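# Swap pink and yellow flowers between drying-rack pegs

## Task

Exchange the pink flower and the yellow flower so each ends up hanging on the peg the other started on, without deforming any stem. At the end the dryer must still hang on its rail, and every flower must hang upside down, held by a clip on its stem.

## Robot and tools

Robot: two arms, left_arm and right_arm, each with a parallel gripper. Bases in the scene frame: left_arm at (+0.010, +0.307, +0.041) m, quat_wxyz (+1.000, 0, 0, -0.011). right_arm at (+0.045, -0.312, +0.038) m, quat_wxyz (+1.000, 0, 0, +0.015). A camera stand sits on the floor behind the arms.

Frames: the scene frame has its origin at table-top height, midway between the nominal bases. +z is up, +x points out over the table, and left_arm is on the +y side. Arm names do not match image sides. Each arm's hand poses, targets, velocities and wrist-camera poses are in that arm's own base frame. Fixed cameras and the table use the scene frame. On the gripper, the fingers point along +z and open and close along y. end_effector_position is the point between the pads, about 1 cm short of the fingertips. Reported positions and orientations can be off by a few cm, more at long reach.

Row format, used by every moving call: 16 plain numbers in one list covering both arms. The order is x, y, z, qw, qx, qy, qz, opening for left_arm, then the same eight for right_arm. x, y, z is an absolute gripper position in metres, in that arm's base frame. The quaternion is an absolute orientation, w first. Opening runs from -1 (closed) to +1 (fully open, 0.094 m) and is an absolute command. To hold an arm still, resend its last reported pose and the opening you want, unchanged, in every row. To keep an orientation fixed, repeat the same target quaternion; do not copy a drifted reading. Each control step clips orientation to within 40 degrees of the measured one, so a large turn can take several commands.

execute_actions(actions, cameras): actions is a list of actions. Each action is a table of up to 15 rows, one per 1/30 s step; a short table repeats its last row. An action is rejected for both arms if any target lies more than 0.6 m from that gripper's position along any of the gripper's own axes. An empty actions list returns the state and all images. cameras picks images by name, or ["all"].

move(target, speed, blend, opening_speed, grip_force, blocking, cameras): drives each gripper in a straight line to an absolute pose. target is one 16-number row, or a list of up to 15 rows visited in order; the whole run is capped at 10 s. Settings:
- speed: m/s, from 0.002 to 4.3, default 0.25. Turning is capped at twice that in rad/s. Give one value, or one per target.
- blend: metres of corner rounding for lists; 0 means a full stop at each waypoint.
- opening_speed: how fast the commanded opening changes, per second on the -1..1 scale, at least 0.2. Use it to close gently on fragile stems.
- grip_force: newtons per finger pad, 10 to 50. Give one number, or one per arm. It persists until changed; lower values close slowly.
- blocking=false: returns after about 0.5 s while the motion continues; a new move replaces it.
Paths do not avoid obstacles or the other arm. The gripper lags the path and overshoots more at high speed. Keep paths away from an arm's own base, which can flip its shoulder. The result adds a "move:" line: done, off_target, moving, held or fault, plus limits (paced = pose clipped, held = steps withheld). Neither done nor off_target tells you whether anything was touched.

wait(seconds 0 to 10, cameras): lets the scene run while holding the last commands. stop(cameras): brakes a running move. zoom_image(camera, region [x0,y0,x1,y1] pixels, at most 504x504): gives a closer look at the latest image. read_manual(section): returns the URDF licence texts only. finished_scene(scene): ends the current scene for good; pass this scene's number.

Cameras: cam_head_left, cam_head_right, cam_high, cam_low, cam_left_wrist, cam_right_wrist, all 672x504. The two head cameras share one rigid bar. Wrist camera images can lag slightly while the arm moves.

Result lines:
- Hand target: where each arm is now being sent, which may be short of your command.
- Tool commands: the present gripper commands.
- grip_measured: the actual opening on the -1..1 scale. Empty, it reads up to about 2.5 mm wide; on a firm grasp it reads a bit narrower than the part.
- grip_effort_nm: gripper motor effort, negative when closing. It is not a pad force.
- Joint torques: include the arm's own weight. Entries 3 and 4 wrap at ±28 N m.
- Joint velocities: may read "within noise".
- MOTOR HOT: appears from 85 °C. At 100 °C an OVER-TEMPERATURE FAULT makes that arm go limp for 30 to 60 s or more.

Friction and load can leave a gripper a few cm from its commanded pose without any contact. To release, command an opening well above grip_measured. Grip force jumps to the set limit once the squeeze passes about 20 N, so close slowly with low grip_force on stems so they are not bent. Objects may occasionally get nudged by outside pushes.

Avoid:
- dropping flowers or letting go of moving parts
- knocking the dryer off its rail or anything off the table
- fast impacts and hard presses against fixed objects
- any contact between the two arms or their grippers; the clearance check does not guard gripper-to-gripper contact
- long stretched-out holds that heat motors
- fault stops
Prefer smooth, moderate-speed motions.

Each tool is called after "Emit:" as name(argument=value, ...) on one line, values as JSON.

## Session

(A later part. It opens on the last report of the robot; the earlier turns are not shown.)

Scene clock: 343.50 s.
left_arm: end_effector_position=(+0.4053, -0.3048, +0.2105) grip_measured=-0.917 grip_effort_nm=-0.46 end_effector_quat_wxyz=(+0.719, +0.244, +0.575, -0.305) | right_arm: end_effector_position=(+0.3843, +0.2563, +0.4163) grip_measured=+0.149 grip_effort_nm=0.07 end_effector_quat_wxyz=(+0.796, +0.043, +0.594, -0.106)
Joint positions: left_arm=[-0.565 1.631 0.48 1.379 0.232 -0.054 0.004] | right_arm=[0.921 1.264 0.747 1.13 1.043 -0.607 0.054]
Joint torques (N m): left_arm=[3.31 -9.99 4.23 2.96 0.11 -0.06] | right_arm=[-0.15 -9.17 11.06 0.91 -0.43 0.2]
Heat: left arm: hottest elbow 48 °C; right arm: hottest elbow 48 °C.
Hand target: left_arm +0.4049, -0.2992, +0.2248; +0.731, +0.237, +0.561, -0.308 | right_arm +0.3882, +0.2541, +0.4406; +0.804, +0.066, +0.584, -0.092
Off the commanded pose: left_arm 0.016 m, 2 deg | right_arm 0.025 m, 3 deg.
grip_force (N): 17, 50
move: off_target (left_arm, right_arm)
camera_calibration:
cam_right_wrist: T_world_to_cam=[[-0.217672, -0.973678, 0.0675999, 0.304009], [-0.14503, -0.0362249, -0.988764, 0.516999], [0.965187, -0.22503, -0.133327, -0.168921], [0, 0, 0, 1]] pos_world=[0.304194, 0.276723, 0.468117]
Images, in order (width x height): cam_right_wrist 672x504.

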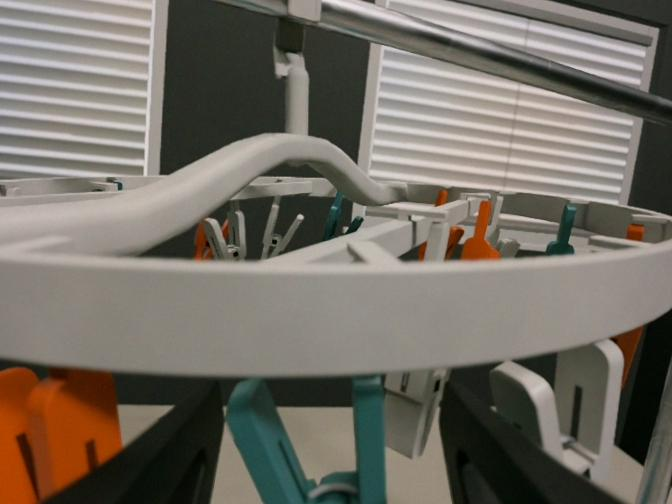

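Emit:
move(target=[[0.4050,-0.2990,0.225,0.7311,0.2364,0.5610,-0.3081,-1.0,0.3892,0.2550,0.4410,0.8038,0.0665,0.5840,-0.0916,-0.9]], speed=0.05, opening_speed=0.6, cameras=["cam_right_wrist","cam_low","cam_high","cam_head_left","cam_head_right"])

Emit:
zoom_image(camera="cam_right_wrist", region=[200, 330, 480, 504])

Emit:
zoom_image(camera="cam_low", region=[150, 100, 200, 165])

Emit:
zoom_image(camera="cam_high", region=[255, 145, 315, 215])

Scene clock: 349.40 s.
left_arm: end_effector_position=(+0.4053, -0.3048, +0.2105) grip_measured=-0.917 grip_effort_nm=-0.45 end_effector_quat_wxyz=(+0.719, +0.244, +0.575, -0.305) | right_arm: end_effector_position=(+0.3842, +0.2562, +0.4166) grip_measured=-0.573 grip_effort_nm=-1.03 end_effector_quat_wxyz=(+0.796, +0.044, +0.594, -0.106)
Joint positions: left_arm=[-0.565 1.631 0.48 1.379 0.232 -0.054 0.004] | right_arm=[0.921 1.263 0.747 1.13 1.043 -0.605 0.02]
Joint torques (N m): left_arm=[3.25 -9.88 4.22 2.95 0.11 -0.06] | right_arm=[-0.32 -9.11 11.04 0.92 -0.4 0.19]
Heat: left arm: hottest elbow 48 °C; right arm: hottest elbow 49 °C.
Hand target: left_arm +0.4049, -0.2992, +0.2248; +0.731, +0.237, +0.561, -0.308 | right_arm +0.3882, +0.2543, +0.4405; +0.804, +0.066, +0.584, -0.092
Off the commanded pose: left_arm 0.016 m, 2 deg | right_arm 0.025 m, 3 deg.
grip_force (N): 17, 50
move: off_target (left_arm, right_arm)
camera_calibration:
cam_right_wrist: T_world_to_cam=[[-0.217044, -0.973937, 0.0658708, 0.30435], [-0.14431, -0.0347246, -0.988923, 0.516596], [0.965436, -0.224145, -0.133012, -0.169237], [0, 0, 0, 1]] pos_world=[0.303995, 0.276422, 0.468315]
Images, in order (width x height): cam_head_left 672x504, cam_head_right 672x504, cam_high 672x504, cam_low 672x504, cam_right_wrist 672x504.

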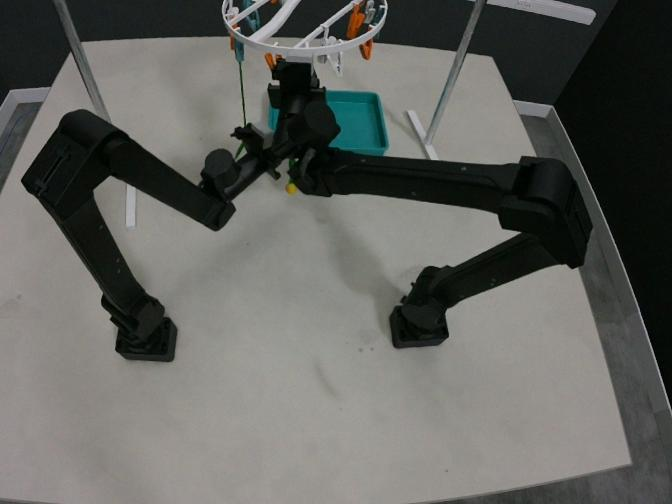

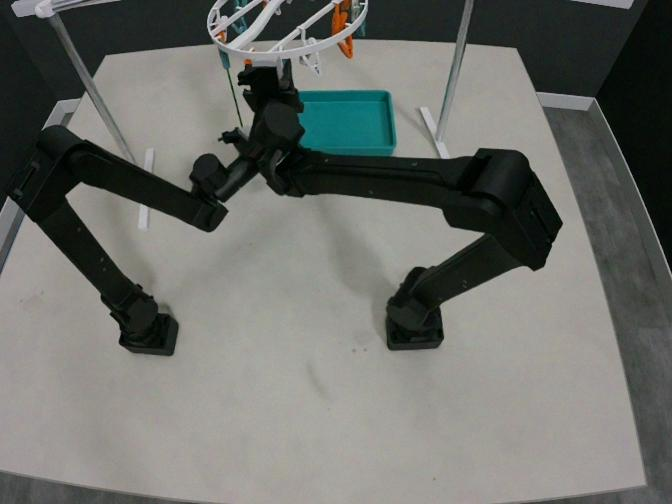

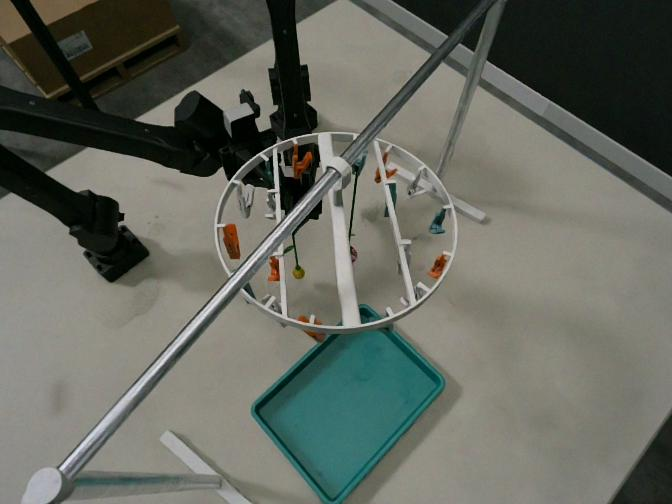

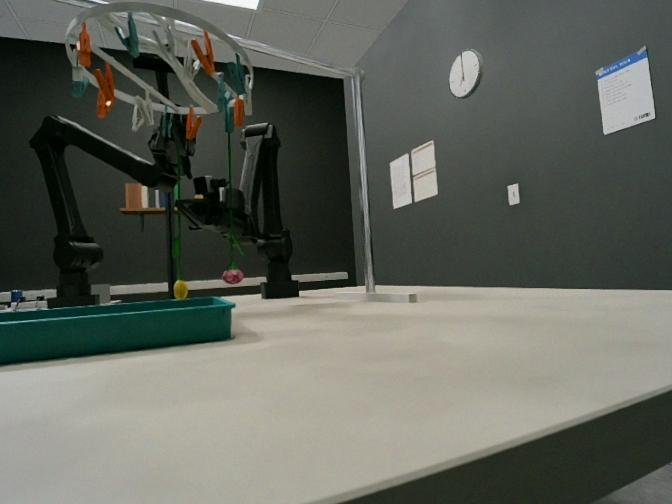

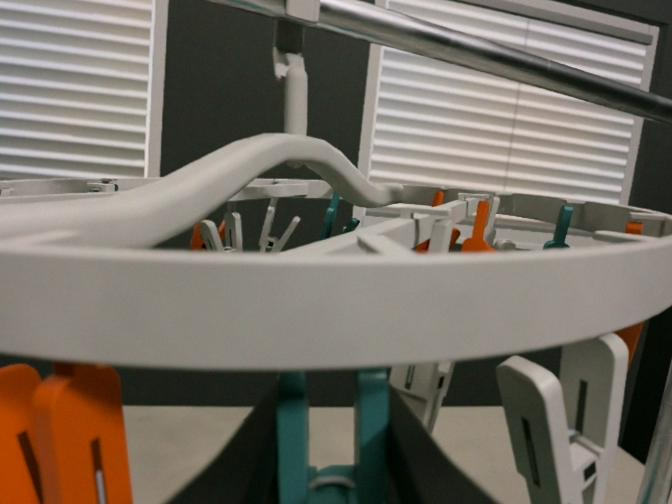

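Scaled by 1.800 from the camera's 672x504 image, which has a finer 960x720 frame.

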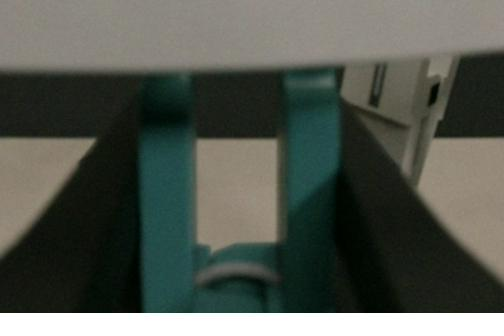

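Scaled by 7.754 from the camera's 672x504 image, which has a finer 960x720 frame.

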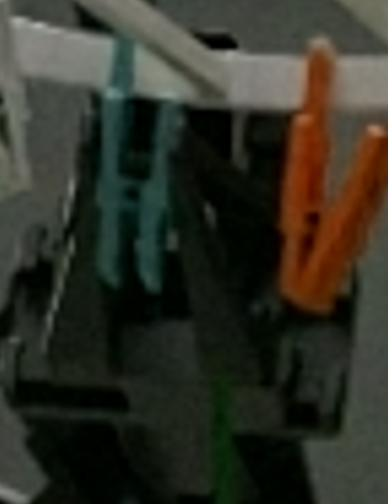

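Scaled by 7.200 from the camera's 672x504 image, which has a finer 960x720 frame.

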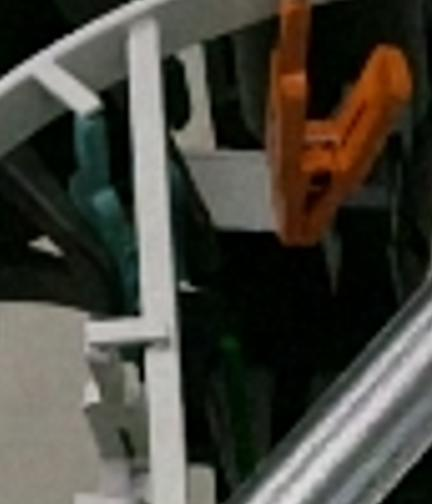

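Emit:
move(target=[[0.4050,-0.2990,0.225,0.7311,0.2364,0.5610,-0.3081,-1.0,0.3892,0.2550,0.4410,0.8038,0.0665,0.5840,-0.0916,0.12],[0.4050,-0.2990,0.225,0.7311,0.2364,0.5610,-0.3081,-1.0,0.3892,0.2540,0.4480,0.8038,0.0665,0.5840,-0.0916,0.12]], speed=0.05, cameras=["cam_right_wrist"])

Emit:
zoom_image(camera="cam_right_wrist", region=[200, 330, 480, 504])

Scene clock: 364.33 s.
left_arm: end_effector_position=(+0.4053, -0.3048, +0.2105) grip_measured=-0.917 grip_effort_nm=-0.45 end_effector_quat_wxyz=(+0.719, +0.244, +0.575, -0.305) | right_arm: end_effector_position=(+0.3836, +0.2548, +0.4188) grip_measured=+0.119 grip_effort_nm=0.07 end_effector_quat_wxyz=(+0.795, +0.040, +0.596, -0.108)
Joint positions: left_arm=[-0.565 1.631 0.48 1.379 0.232 -0.054 0.004] | right_arm=[0.92 1.25 0.747 1.106 1.041 -0.605 0.053]
Joint torques (N m): left_arm=[3.31 -9.93 4.22 2.95 0.11 -0.06] | right_arm=[-0.15 -8.88 11.75 0.95 -0.4 0.17]
Heat: left arm: hottest elbow 47 °C; right arm: hottest elbow 50 °C.
Hand target: left_arm +0.4049, -0.2992, +0.2248; +0.731, +0.237, +0.561, -0.308 | right_arm +0.3878, +0.2529, +0.4475; +0.804, +0.066, +0.584, -0.092
Off the commanded pose: left_arm 0.016 m, 2 deg | right_arm 0.030 m, 4 deg.
grip_force (N): 17, 50
move: off_target (left_arm, right_arm)
camera_calibration:
cam_right_wrist: T_world_to_cam=[[-0.216446, -0.973368, 0.0755391, 0.298356], [-0.150004, -0.0432981, -0.987737, 0.522536], [0.964702, -0.225122, -0.136638, -0.166618], [0, 0, 0, 1]] pos_world=[0.303697, 0.275525, 0.470824]
Images, in order (width x height): cam_right_wrist 672x504.

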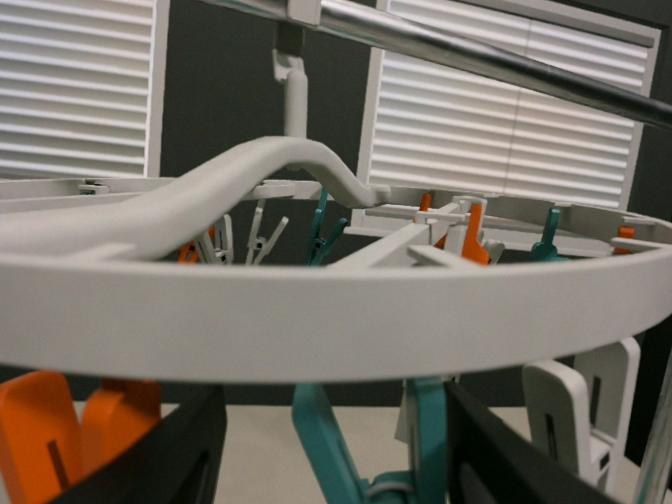

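Scaled by 1.800 from the camera's 672x504 image, which has a finer 960x720 frame.

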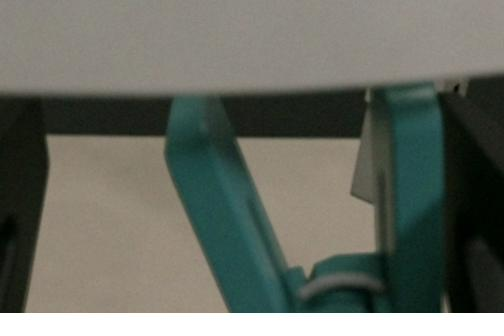

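Emit:
wait(seconds=1.5, cameras=["cam_right_wrist","cam_high"])

Emit:
zoom_image(camera="cam_right_wrist", region=[200, 330, 480, 504])

Scene clock: 369.00 s.
left_arm: end_effector_position=(+0.4053, -0.3048, +0.2105) grip_measured=-0.917 grip_effort_nm=-0.45 end_effector_quat_wxyz=(+0.719, +0.244, +0.575, -0.305) | right_arm: end_effector_position=(+0.3836, +0.2548, +0.4188) grip_measured=+0.119 grip_effort_nm=0.08 end_effector_quat_wxyz=(+0.795, +0.040, +0.596, -0.108)
Joint positions: left_arm=[-0.565 1.631 0.48 1.379 0.232 -0.054 0.004] | right_arm=[0.92 1.25 0.747 1.106 1.041 -0.604 0.053]
Joint torques (N m): left_arm=[3.31 -9.93 4.22 2.96 0.11 -0.06] | right_arm=[-0.03 -8.94 11.75 0.96 -0.38 0.19]
Heat: left arm: hottest elbow 47 °C; right arm: hottest elbow 50 °C.
Hand target: left_arm +0.4049, -0.2992, +0.2248; +0.731, +0.237, +0.561, -0.308 | right_arm +0.3878, +0.2529, +0.4474; +0.804, +0.066, +0.584, -0.092
Tool commands: left_gripper/opening=-1.0 right_gripper/opening=+0.12
Off the commanded pose: left_arm 0.016 m, 2 deg | right_arm 0.030 m, 4 deg.
grip_force (N): 17, 50
wait: 1.50 s; at rest from the start
camera_calibration:
cam_right_wrist: T_world_to_cam=[[-0.216243, -0.973411, 0.0755624, 0.298295], [-0.150103, -0.0433278, -0.98772, 0.522566], [0.964732, -0.22493, -0.136743, -0.166631], [0, 0, 0, 1]] pos_world=[0.303698, 0.275525, 0.470824]
Images, in order (width x height): cam_high 672x504, cam_right_wrist 672x504.

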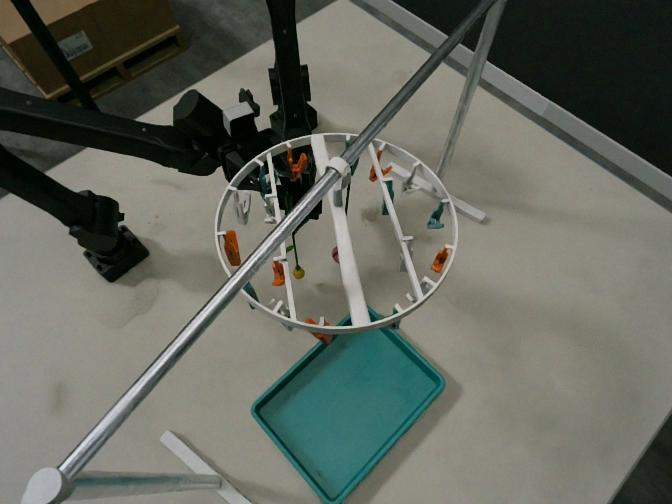

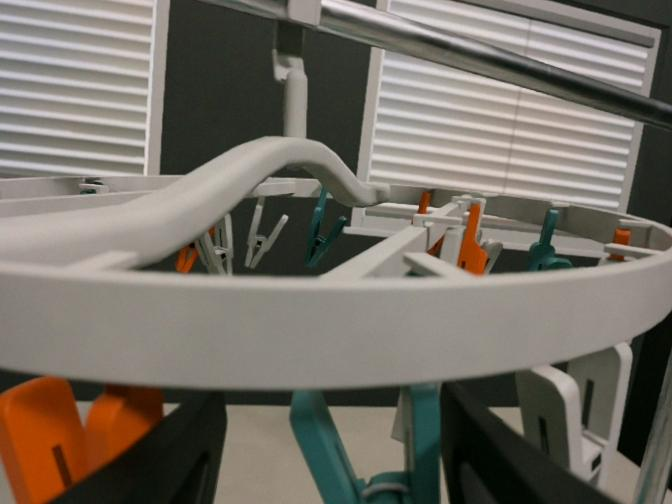

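Scaled by 1.800 from the camera's 672x504 image, which has a finer 960x720 frame.

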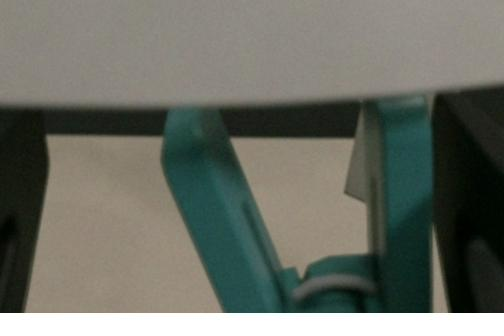

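Emit:
move(target=[[0.4050,-0.2990,0.225,0.7311,0.2364,0.5610,-0.3081,-1.0,0.3885,0.2435,0.4490,0.8059,0.0512,0.5856,-0.0705,-0.05]], speed=0.03, opening_speed=0.5, cameras=["cam_right_wrist"])

Emit:
zoom_image(camera="cam_right_wrist", region=[200, 330, 480, 504])

Scene clock: 384.13 s.
left_arm: end_effector_position=(+0.4053, -0.3048, +0.2105) grip_measured=-0.917 grip_effort_nm=-0.46 end_effector_quat_wxyz=(+0.719, +0.244, +0.575, -0.305) | right_arm: end_effector_position=(+0.3857, +0.2471, +0.4346) grip_measured=-0.049 grip_effort_nm=-0.07 end_effector_quat_wxyz=(+0.801, +0.036, +0.592, -0.080)
Joint positions: left_arm=[-0.565 1.631 0.48 1.379 0.232 -0.054 0.004] | right_arm=[0.891 1.19 0.747 1.002 0.976 -0.517 0.045]
Joint torques (N m): left_arm=[3.31 -9.99 4.22 2.96 0.11 -0.06] | right_arm=[-0.32 -8.12 9.83 1.07 -0.38 0.2]
Heat: left arm: hottest elbow 46 °C; right arm: hottest elbow 51 °C.
Hand target: left_arm +0.4049, -0.2992, +0.2248; +0.731, +0.237, +0.561, -0.308 | right_arm +0.3881, +0.2432, +0.4489; +0.806, +0.051, +0.585, -0.071
Off the commanded pose: left_arm 0.016 m, 2 deg | right_arm 0.015 m, 2 deg.
grip_force (N): 17, 50
move: off_target (left_arm, right_arm)
camera_calibration:
cam_right_wrist: T_world_to_cam=[[-0.167274, -0.984809, 0.046591, 0.286581], [-0.132142, -0.0244358, -0.99093, 0.52798], [0.977015, -0.171913, -0.126047, -0.190736], [0, 0, 0, 1]] pos_world=[0.304057, 0.262339, 0.485797]
Images, in order (width x height): cam_right_wrist 672x504.

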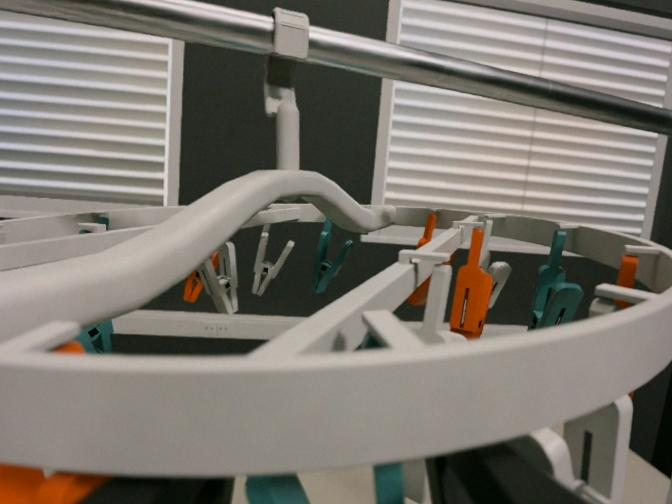

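Scaled by 1.800 from the camera's 672x504 image, which has a finer 960x720 frame.

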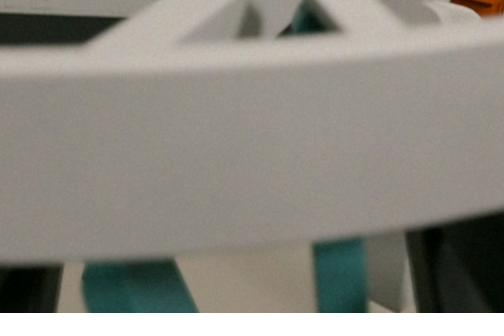

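Emit:
move(target=[[0.4050,-0.2990,0.225,0.7311,0.2364,0.5610,-0.3081,-1.0,0.3885,0.2435,0.4270,0.8059,0.0512,0.5856,-0.0705,-0.05]], speed=0.05, cameras=["cam_right_wrist"])

Emit:
zoom_image(camera="cam_right_wrist", region=[200, 330, 480, 504])

Scene clock: 391.23 s.
left_arm: end_effector_position=(+0.4053, -0.3048, +0.2105) grip_measured=-0.917 grip_effort_nm=-0.45 end_effector_quat_wxyz=(+0.719, +0.244, +0.575, -0.305) | right_arm: end_effector_position=(+0.3850, +0.2463, +0.4336) grip_measured=-0.049 grip_effort_nm=-0.07 end_effector_quat_wxyz=(+0.806, +0.046, +0.586, -0.072)
Joint positions: left_arm=[-0.565 1.631 0.48 1.379 0.232 -0.054 0.004] | right_arm=[0.891 1.201 0.741 1.046 0.976 -0.514 0.045]
Joint torques (N m): left_arm=[3.25 -9.93 4.22 2.96 0.11 -0.06] | right_arm=[-0.26 -6.36 7.23 1.89 -0.4 0.19]
Heat: left arm: hottest elbow 46 °C; right arm: hottest elbow 51 °C.
Hand target: left_arm +0.4049, -0.2992, +0.2248; +0.731, +0.237, +0.561, -0.308 | right_arm +0.3884, +0.2435, +0.4271; +0.806, +0.051, +0.586, -0.071
Off the commanded pose: left_arm 0.016 m, 2 deg | right_arm 0.008 m, 1 deg.
grip_force (N): 17, 50
move: off_target (left_arm)
camera_calibration:
cam_right_wrist: T_world_to_cam=[[-0.166794, -0.985793, 0.0197898, 0.297312], [-0.114707, -0.000534328, -0.993399, 0.515315], [0.979297, -0.167963, -0.112988, -0.197849], [0, 0, 0, 1]] pos_world=[0.302453, 0.260133, 0.483675]
Images, in order (width x height): cam_right_wrist 672x504.

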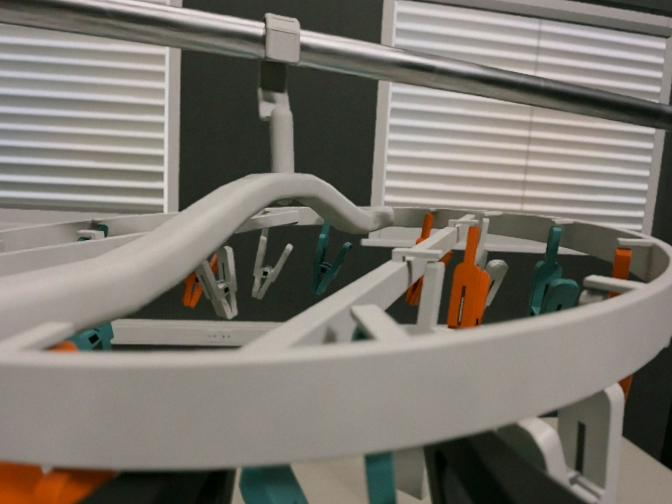

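Scaled by 1.800 from the camera's 672x504 image, which has a finer 960x720 frame.

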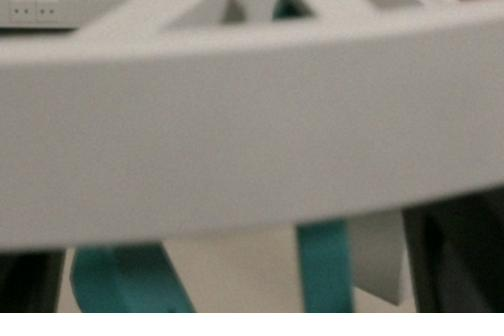

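Emit:
move(target=[[0.4050,-0.2990,0.225,0.7311,0.2364,0.5610,-0.3081,-1.0,0.3885,0.2435,0.4130,0.8059,0.0512,0.5856,-0.0705,-0.05]], speed=0.05, cameras=["cam_right_wrist"])

Emit:
zoom_image(camera="cam_right_wrist", region=[200, 330, 480, 504])

Scene clock: 394.33 s.
left_arm: end_effector_position=(+0.4053, -0.3048, +0.2105) grip_measured=-0.917 grip_effort_nm=-0.45 end_effector_quat_wxyz=(+0.719, +0.244, +0.575, -0.305) | right_arm: end_effector_position=(+0.3852, +0.2464, +0.4199) grip_measured=-0.049 grip_effort_nm=-0.07 end_effector_quat_wxyz=(+0.806, +0.047, +0.585, -0.071)
Joint positions: left_arm=[-0.565 1.631 0.48 1.379 0.232 -0.054 0.004] | right_arm=[0.891 1.223 0.718 1.093 0.976 -0.513 0.045]
Joint torques (N m): left_arm=[3.31 -9.93 4.23 2.95 0.12 -0.06] | right_arm=[-0.26 -6.53 7.05 1.85 -0.38 0.18]
Heat: left arm: hottest elbow 46 °C; right arm: hottest elbow 51 °C.
Hand target: left_arm +0.4049, -0.2992, +0.2248; +0.731, +0.237, +0.561, -0.308 | right_arm +0.3884, +0.2435, +0.4131; +0.806, +0.051, +0.586, -0.071
Off the commanded pose: left_arm 0.016 m, 2 deg | right_arm 0.008 m, 1 deg.
grip_force (N): 17, 50
move: off_target (left_arm)
camera_calibration:
cam_right_wrist: T_world_to_cam=[[-0.166663, -0.985843, 0.0183472, 0.29835], [-0.113955, 0.000775319, -0.993486, 0.501188], [0.979407, -0.167668, -0.112471, -0.199832], [0, 0, 0, 1]] pos_world=[0.302553, 0.260232, 0.469974]
Images, in order (width x height): cam_right_wrist 672x504.

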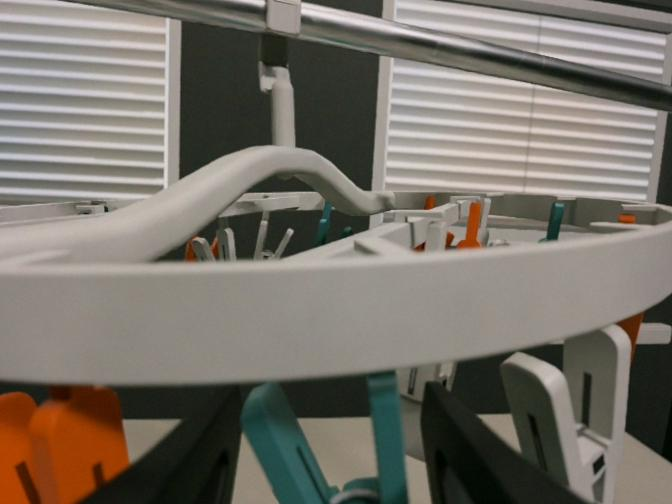

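Scaled by 1.800 from the camera's 672x504 image, which has a finer 960x720 frame.

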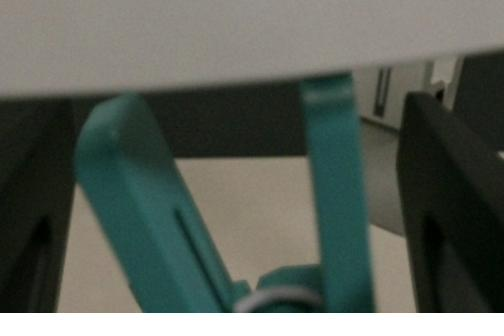

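Emit:
move(target=[[0.4050,-0.2990,0.225,0.7311,0.2364,0.5610,-0.3081,-1.0,0.3875,0.2380,0.4175,0.8059,0.0512,0.5856,-0.0705,-0.0]], speed=0.04, opening_speed=0.5, cameras=["cam_right_wrist"])

Emit:
zoom_image(camera="cam_right_wrist", region=[200, 330, 480, 504])

Scene clock: 399.77 s.
left_arm: end_effector_position=(+0.4053, -0.3048, +0.2105) grip_measured=-0.917 grip_effort_nm=-0.45 end_effector_quat_wxyz=(+0.719, +0.244, +0.575, -0.305) | right_arm: end_effector_position=(+0.3870, +0.2444, +0.4206) grip_measured=-0.001 grip_effort_nm=0.08 end_effector_quat_wxyz=(+0.807, +0.048, +0.584, -0.071)
Joint positions: left_arm=[-0.565 1.631 0.48 1.379 0.232 -0.054 0.004] | right_arm=[0.883 1.222 0.718 1.093 0.97 -0.509 0.047]
Joint torques (N m): left_arm=[3.25 -9.93 4.23 2.96 0.11 -0.06] | right_arm=[-0.03 -8.35 6.84 0.95 -0.39 0.2]
Heat: left arm: hottest elbow 46 °C; right arm: hottest elbow 50 °C.
Hand target: left_arm +0.4049, -0.2992, +0.2248; +0.731, +0.237, +0.561, -0.308 | right_arm +0.3874, +0.2381, +0.4176; +0.806, +0.051, +0.585, -0.071
Off the commanded pose: left_arm 0.016 m, 2 deg | right_arm 0.007 m, 0 deg.
grip_force (N): 17, 50
move: off_target (left_arm)
camera_calibration:
cam_right_wrist: T_world_to_cam=[[-0.1679, -0.985684, 0.0154145, 0.298269], [-0.110363, 0.00325623, -0.993886, 0.500234], [0.979607, -0.168575, -0.109329, -0.203106], [0, 0, 0, 1]] pos_world=[0.304251, 0.258131, 0.470372]
Images, in order (width x height): cam_right_wrist 672x504.

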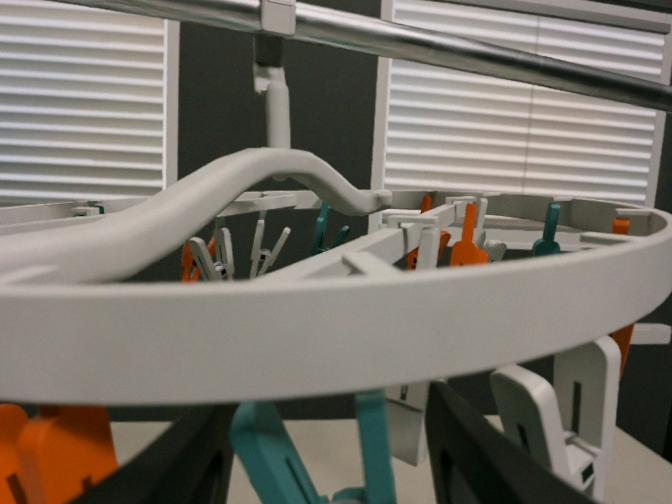

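Scaled by 1.800 from the camera's 672x504 image, which has a finer 960x720 frame.

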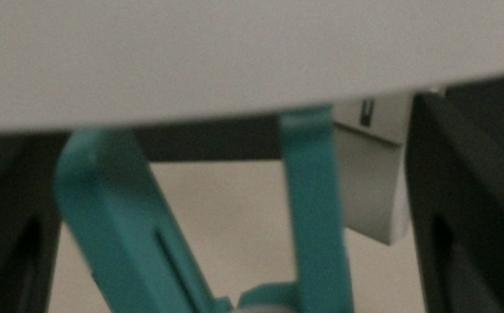

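Emit:
move(target=[[0.4050,-0.2990,0.225,0.7311,0.2364,0.5610,-0.3081,-1.0,0.3875,0.2380,0.4175,0.8059,0.0512,0.5856,-0.0705,-0.9]], speed=0.04, opening_speed=0.6, cameras=["cam_right_wrist","cam_low","cam_high"])

Emit:
zoom_image(camera="cam_right_wrist", region=[200, 330, 480, 504])

Emit:
zoom_image(camera="cam_low", region=[150, 100, 200, 150])

Emit:
zoom_image(camera="cam_high", region=[255, 145, 315, 215])

Scene clock: 406.27 s.
left_arm: end_effector_position=(+0.4053, -0.3048, +0.2105) grip_measured=-0.917 grip_effort_nm=-0.46 end_effector_quat_wxyz=(+0.719, +0.244, +0.575, -0.305) | right_arm: end_effector_position=(+0.3866, +0.2438, +0.4194) grip_measured=-0.585 grip_effort_nm=-1.03 end_effector_quat_wxyz=(+0.807, +0.047, +0.584, -0.071)
Joint positions: left_arm=[-0.565 1.631 0.48 1.379 0.232 -0.054 0.004] | right_arm=[0.883 1.221 0.714 1.092 0.969 -0.507 0.02]
Joint torques (N m): left_arm=[3.31 -9.93 4.22 2.96 0.11 -0.06] | right_arm=[-0.32 -8.41 7.1 0.99 -0.34 0.18]
Heat: left arm: hottest elbow 46 °C; right arm: hottest elbow 50 °C.
Hand target: left_arm +0.4049, -0.2992, +0.2248; +0.731, +0.237, +0.561, -0.308 | right_arm +0.3874, +0.2381, +0.4175; +0.806, +0.051, +0.586, -0.071
Off the commanded pose: left_arm 0.016 m, 2 deg | right_arm 0.006 m, 1 deg.
grip_force (N): 17, 50
move: off_target (left_arm)
camera_calibration:
cam_right_wrist: T_world_to_cam=[[-0.16682, -0.985843, 0.0168844, 0.296651], [-0.111515, 0.0018502, -0.993761, 0.499753], [0.979661, -0.167663, -0.110245, -0.202759], [0, 0, 0, 1]] pos_world=[0.303853, 0.257532, 0.469273]
Images, in order (width x height): cam_high 672x504, cam_low 672x504, cam_right_wrist 672x504.

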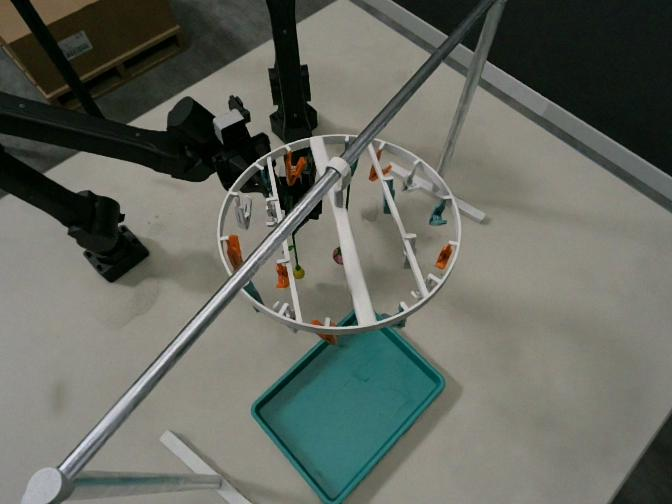

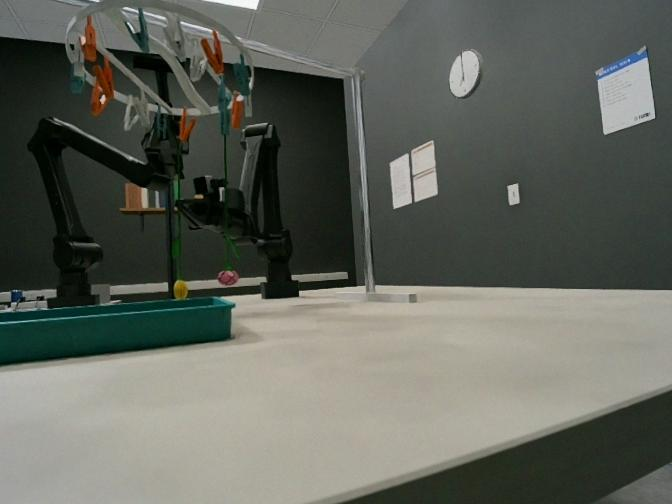

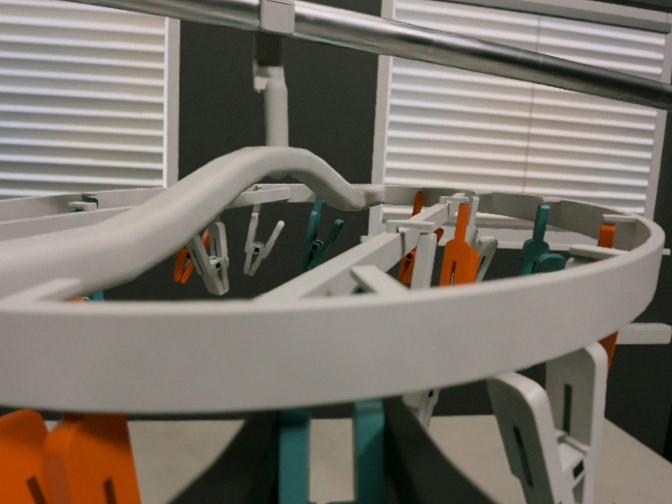

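Scaled by 1.800 from the camera's 672x504 image, which has a finer 960x720 frame.

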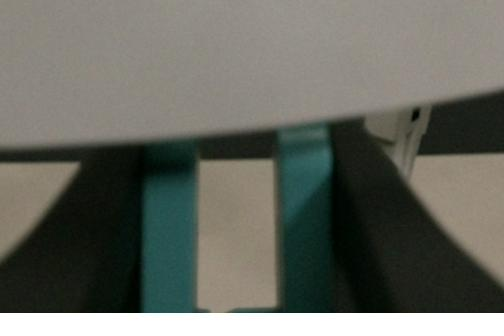

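Scaled by 10.080 from the camera's 672x504 image, which has a finer 960x720 frame.

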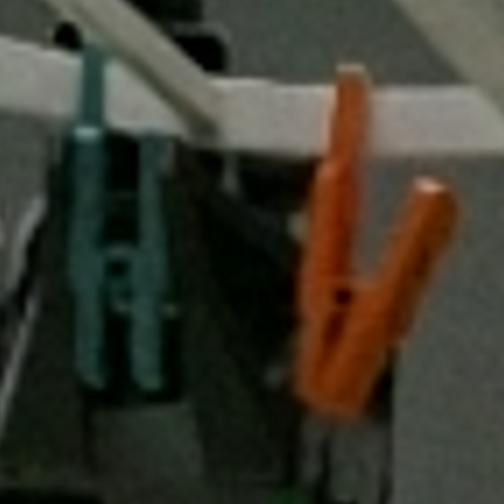

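Scaled by 7.200 from the camera's 672x504 image, which has a finer 960x720 frame.

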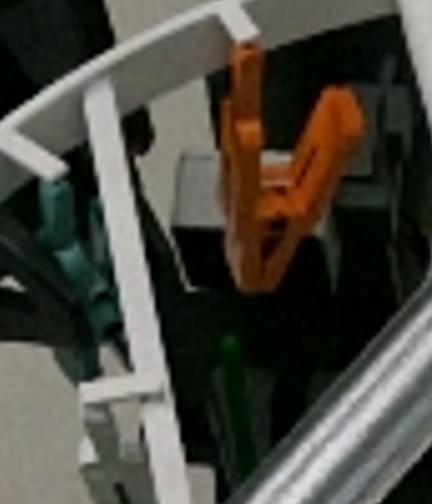

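Emit:
move(target=[[0.4310,-0.3500,0.225,0.7311,0.2364,0.5610,-0.3081,-1.0,0.3875,0.2380,0.4175,0.8059,0.0512,0.5856,-0.0705,-0.9]], speed=0.05, cameras=["cam_low","cam_high","cam_left_wrist"])

Emit:
zoom_image(camera="cam_low", region=[145, 110, 195, 160])

Emit:
zoom_image(camera="cam_high", region=[255, 160, 305, 230])

Scene clock: 429.40 s.
left_arm: end_effector_position=(+0.4235, -0.3376, +0.2180) grip_measured=-0.917 grip_effort_nm=-0.45 end_effector_quat_wxyz=(+0.726, +0.233, +0.569, -0.307) | right_arm: end_effector_position=(+0.3866, +0.2438, +0.4194) grip_measured=-0.585 grip_effort_nm=-1.03 end_effector_quat_wxyz=(+0.807, +0.047, +0.584, -0.071)
Joint positions: left_arm=[-0.62 1.682 0.576 1.355 0.164 -0.053 0.004] | right_arm=[0.883 1.221 0.714 1.092 0.969 -0.507 0.02]
Joint torques (N m): left_arm=[1.79 -8.41 7.41 1.65 -0.13 0.15] | right_arm=[-0.26 -8.47 7.08 0.98 -0.35 0.18]
Heat: left arm: hottest elbow 45 °C; right arm: hottest elbow 46 °C.
Hand target: left_arm +0.4302, -0.3496, +0.2251; +0.731, +0.236, +0.561, -0.308 | right_arm +0.3874, +0.2381, +0.4175; +0.806, +0.051, +0.586, -0.071
Off the commanded pose: left_arm 0.016 m, 1 deg | right_arm 0.006 m, 1 deg.
grip_force (N): 17, 50
move: off_target (left_arm)
camera_calibration:
cam_left_wrist: T_world_to_cam=[[-0.705514, -0.708695, -0.00108005, 0.0596415], [-0.132738, 0.133638, -0.982101, 0.353236], [0.696154, -0.692742, -0.188354, -0.395239], [0, 0, 0, 1]] pos_world=[0.364113, -0.278737, 0.272533]
Images, in order (width x height): cam_high 672x504, cam_low 672x504, cam_left_wrist 672x504.

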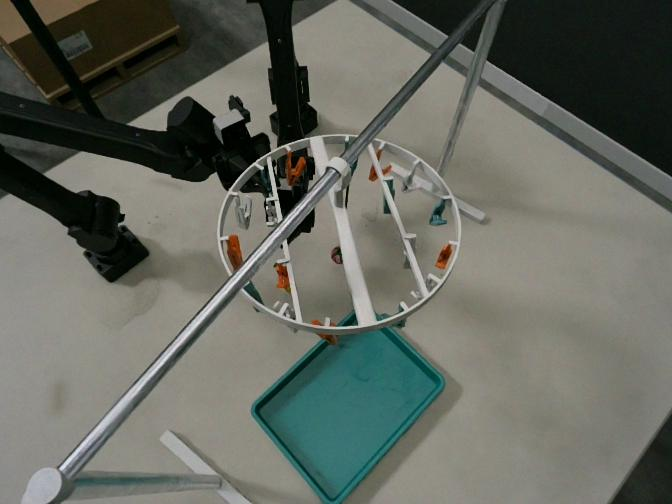

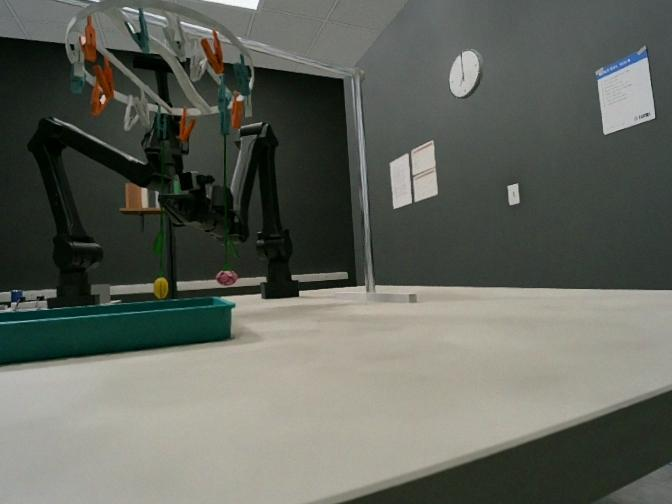

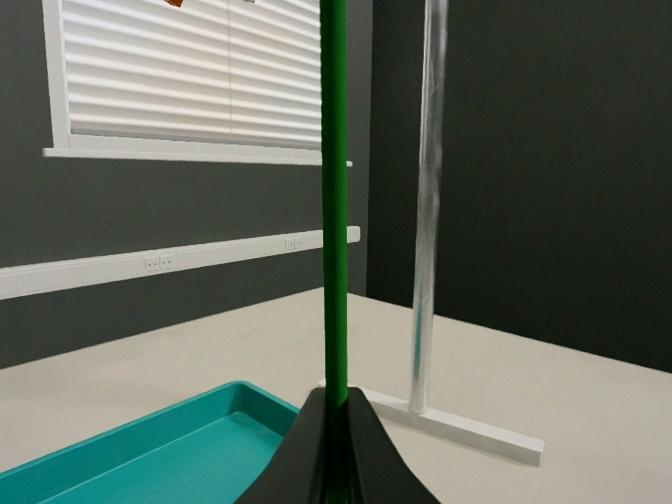

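Scaled by 10.080 from the camera's 672x504 image, which has a finer 960x720 frame.

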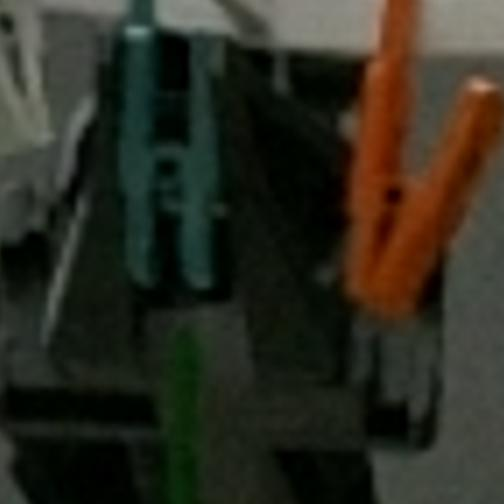

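Scaled by 7.200 from the camera's 672x504 image, which has a finer 960x720 frame.

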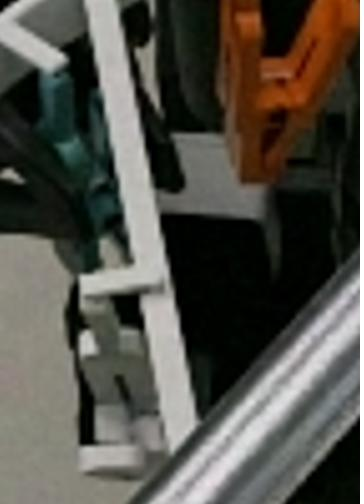

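Emit:
move(target=[[0.4260,-0.3545,0.228,0.7311,0.2364,0.5610,-0.3081,-1.0,0.3875,0.2380,0.4175,0.8059,0.0512,0.5856,-0.0705,-0.9],[0.4260,-0.3545,0.237,0.7311,0.2364,0.5610,-0.3081,-1.0,0.3875,0.2380,0.4175,0.8059,0.0512,0.5856,-0.0705,-0.9]], speed=0.04, blend=0.002, cameras=["cam_low","cam_high"])

Emit:
zoom_image(camera="cam_low", region=[145, 110, 195, 160])

Emit:
zoom_image(camera="cam_high", region=[255, 160, 305, 230])

Scene clock: 450.47 s.
left_arm: end_effector_position=(+0.4211, -0.3438, +0.2120) grip_measured=-0.917 grip_effort_nm=-0.45 end_effector_quat_wxyz=(+0.716, +0.236, +0.582, -0.305) | right_arm: end_effector_position=(+0.3866, +0.2438, +0.4194) grip_measured=-0.585 grip_effort_nm=-1.03 end_effector_quat_wxyz=(+0.807, +0.047, +0.584, -0.071)
Joint positions: left_arm=[-0.637 1.675 0.576 1.314 0.147 -0.049 0.004] | right_arm=[0.883 1.221 0.714 1.092 0.969 -0.507 0.02]
Joint torques (N m): left_arm=[1.79 -11.05 7.42 1.7 -0.09 0.17] | right_arm=[-0.26 -8.35 7.04 1.03 -0.35 0.2]
Heat: left arm: hottest elbow 46 °C; right arm: hottest elbow 44 °C.
Hand target: left_arm +0.4250, -0.3536, +0.2370; +0.731, +0.236, +0.561, -0.308 | right_arm +0.3874, +0.2381, +0.4175; +0.806, +0.051, +0.586, -0.071
Off the commanded pose: left_arm 0.028 m, 3 deg | right_arm 0.006 m, 1 deg.
grip_force (N): 17, 50
move: off_target (left_arm)
Images, in order (width x height): cam_high 672x504, cam_low 672x504.

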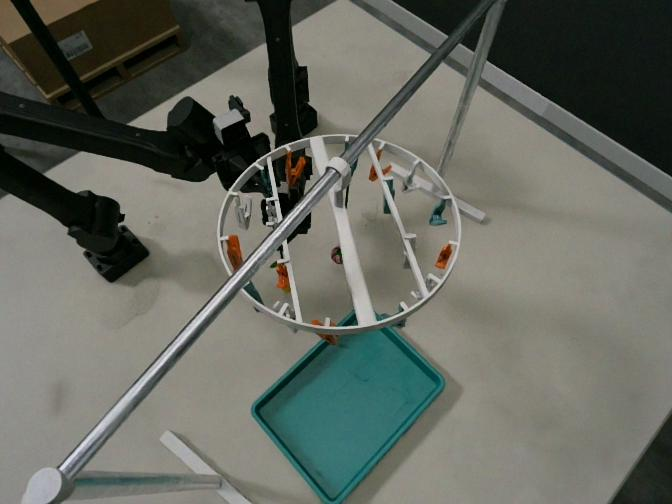

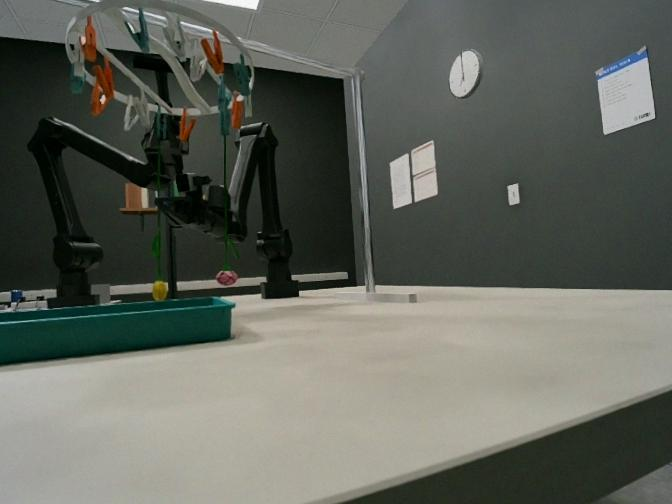

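Scaled by 10.080 from the camera's 672x504 image, which has a finer 960x720 frame.

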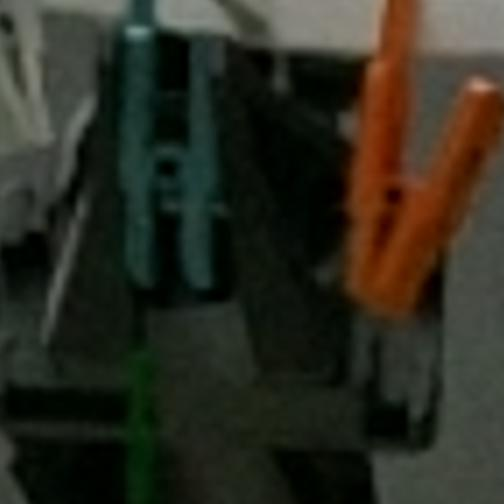

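Scaled by 7.200 from the camera's 672x504 image, which has a finer 960x720 frame.

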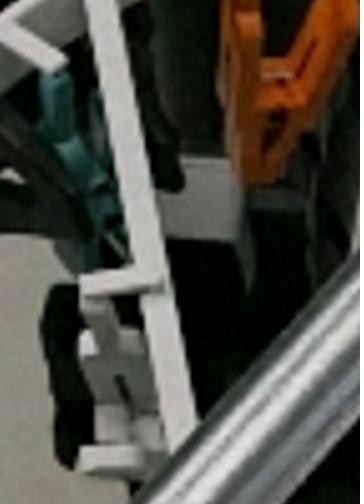

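Emit:
move(target=[[0.4250,-0.3545,0.2520,0.7311,0.2364,0.5610,-0.3081,-1.0,0.3875,0.2380,0.4175,0.8059,0.0512,0.5856,-0.0705,-0.9]], speed=0.04, cameras=["cam_low","cam_high"])

Emit:
zoom_image(camera="cam_low", region=[145, 110, 195, 160])

Emit:
zoom_image(camera="cam_high", region=[255, 160, 305, 230])

Scene clock: 457.50 s.
left_arm: end_effector_position=(+0.4196, -0.3431, +0.2252) grip_measured=-0.917 grip_effort_nm=-0.45 end_effector_quat_wxyz=(+0.715, +0.236, +0.583, -0.304) | right_arm: end_effector_position=(+0.3866, +0.2438, +0.4194) grip_measured=-0.585 grip_effort_nm=-1.03 end_effector_quat_wxyz=(+0.807, +0.047, +0.584, -0.071)
Joint positions: left_arm=[-0.638 1.625 0.576 1.261 0.146 -0.049 0.004] | right_arm=[0.883 1.221 0.714 1.092 0.969 -0.507 0.02]
Joint torques (N m): left_arm=[1.67 -10.64 8.08 1.65 -0.1 0.17] | right_arm=[-0.15 -8.53 7.01 0.98 -0.35 0.18]
Heat: left arm: hottest elbow 47 °C; right arm: hottest elbow 44 °C.
Hand target: left_arm +0.4238, -0.3535, +0.2521; +0.731, +0.236, +0.561, -0.308 | right_arm +0.3874, +0.2381, +0.4175; +0.806, +0.051, +0.586, -0.071
Off the commanded pose: left_arm 0.030 m, 3 deg | right_arm 0.006 m, 1 deg.
grip_force (N): 17, 50
move: off_target (left_arm)
Images, in order (width x height): cam_high 672x504, cam_low 672x504.

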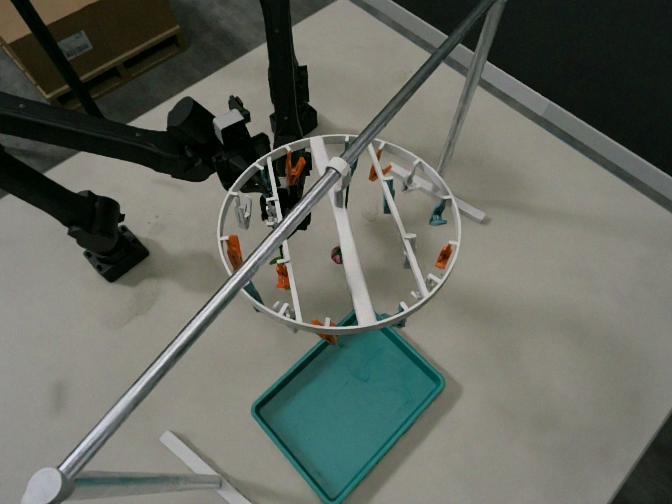

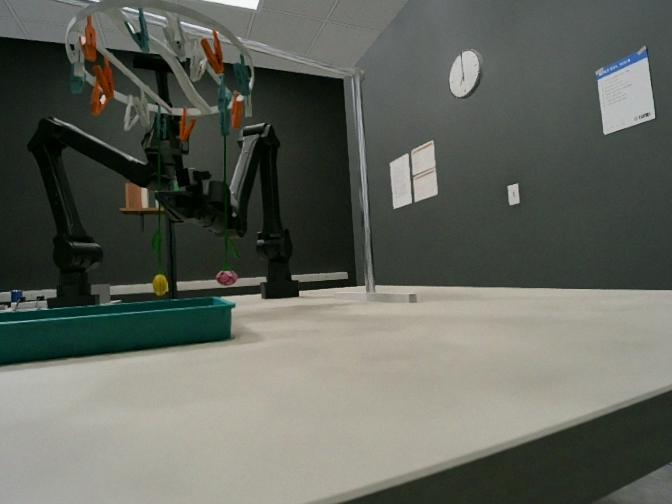

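Scaled by 10.080 from the camera's 672x504 image, which has a finer 960x720 frame.

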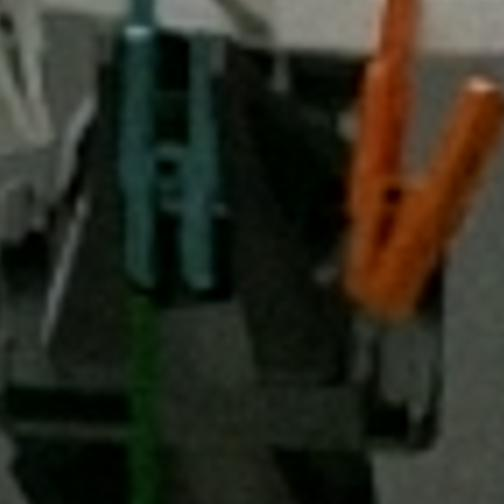

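Scaled by 7.200 from the camera's 672x504 image, which has a finer 960x720 frame.

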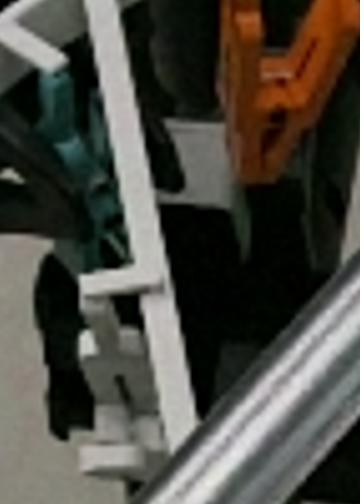

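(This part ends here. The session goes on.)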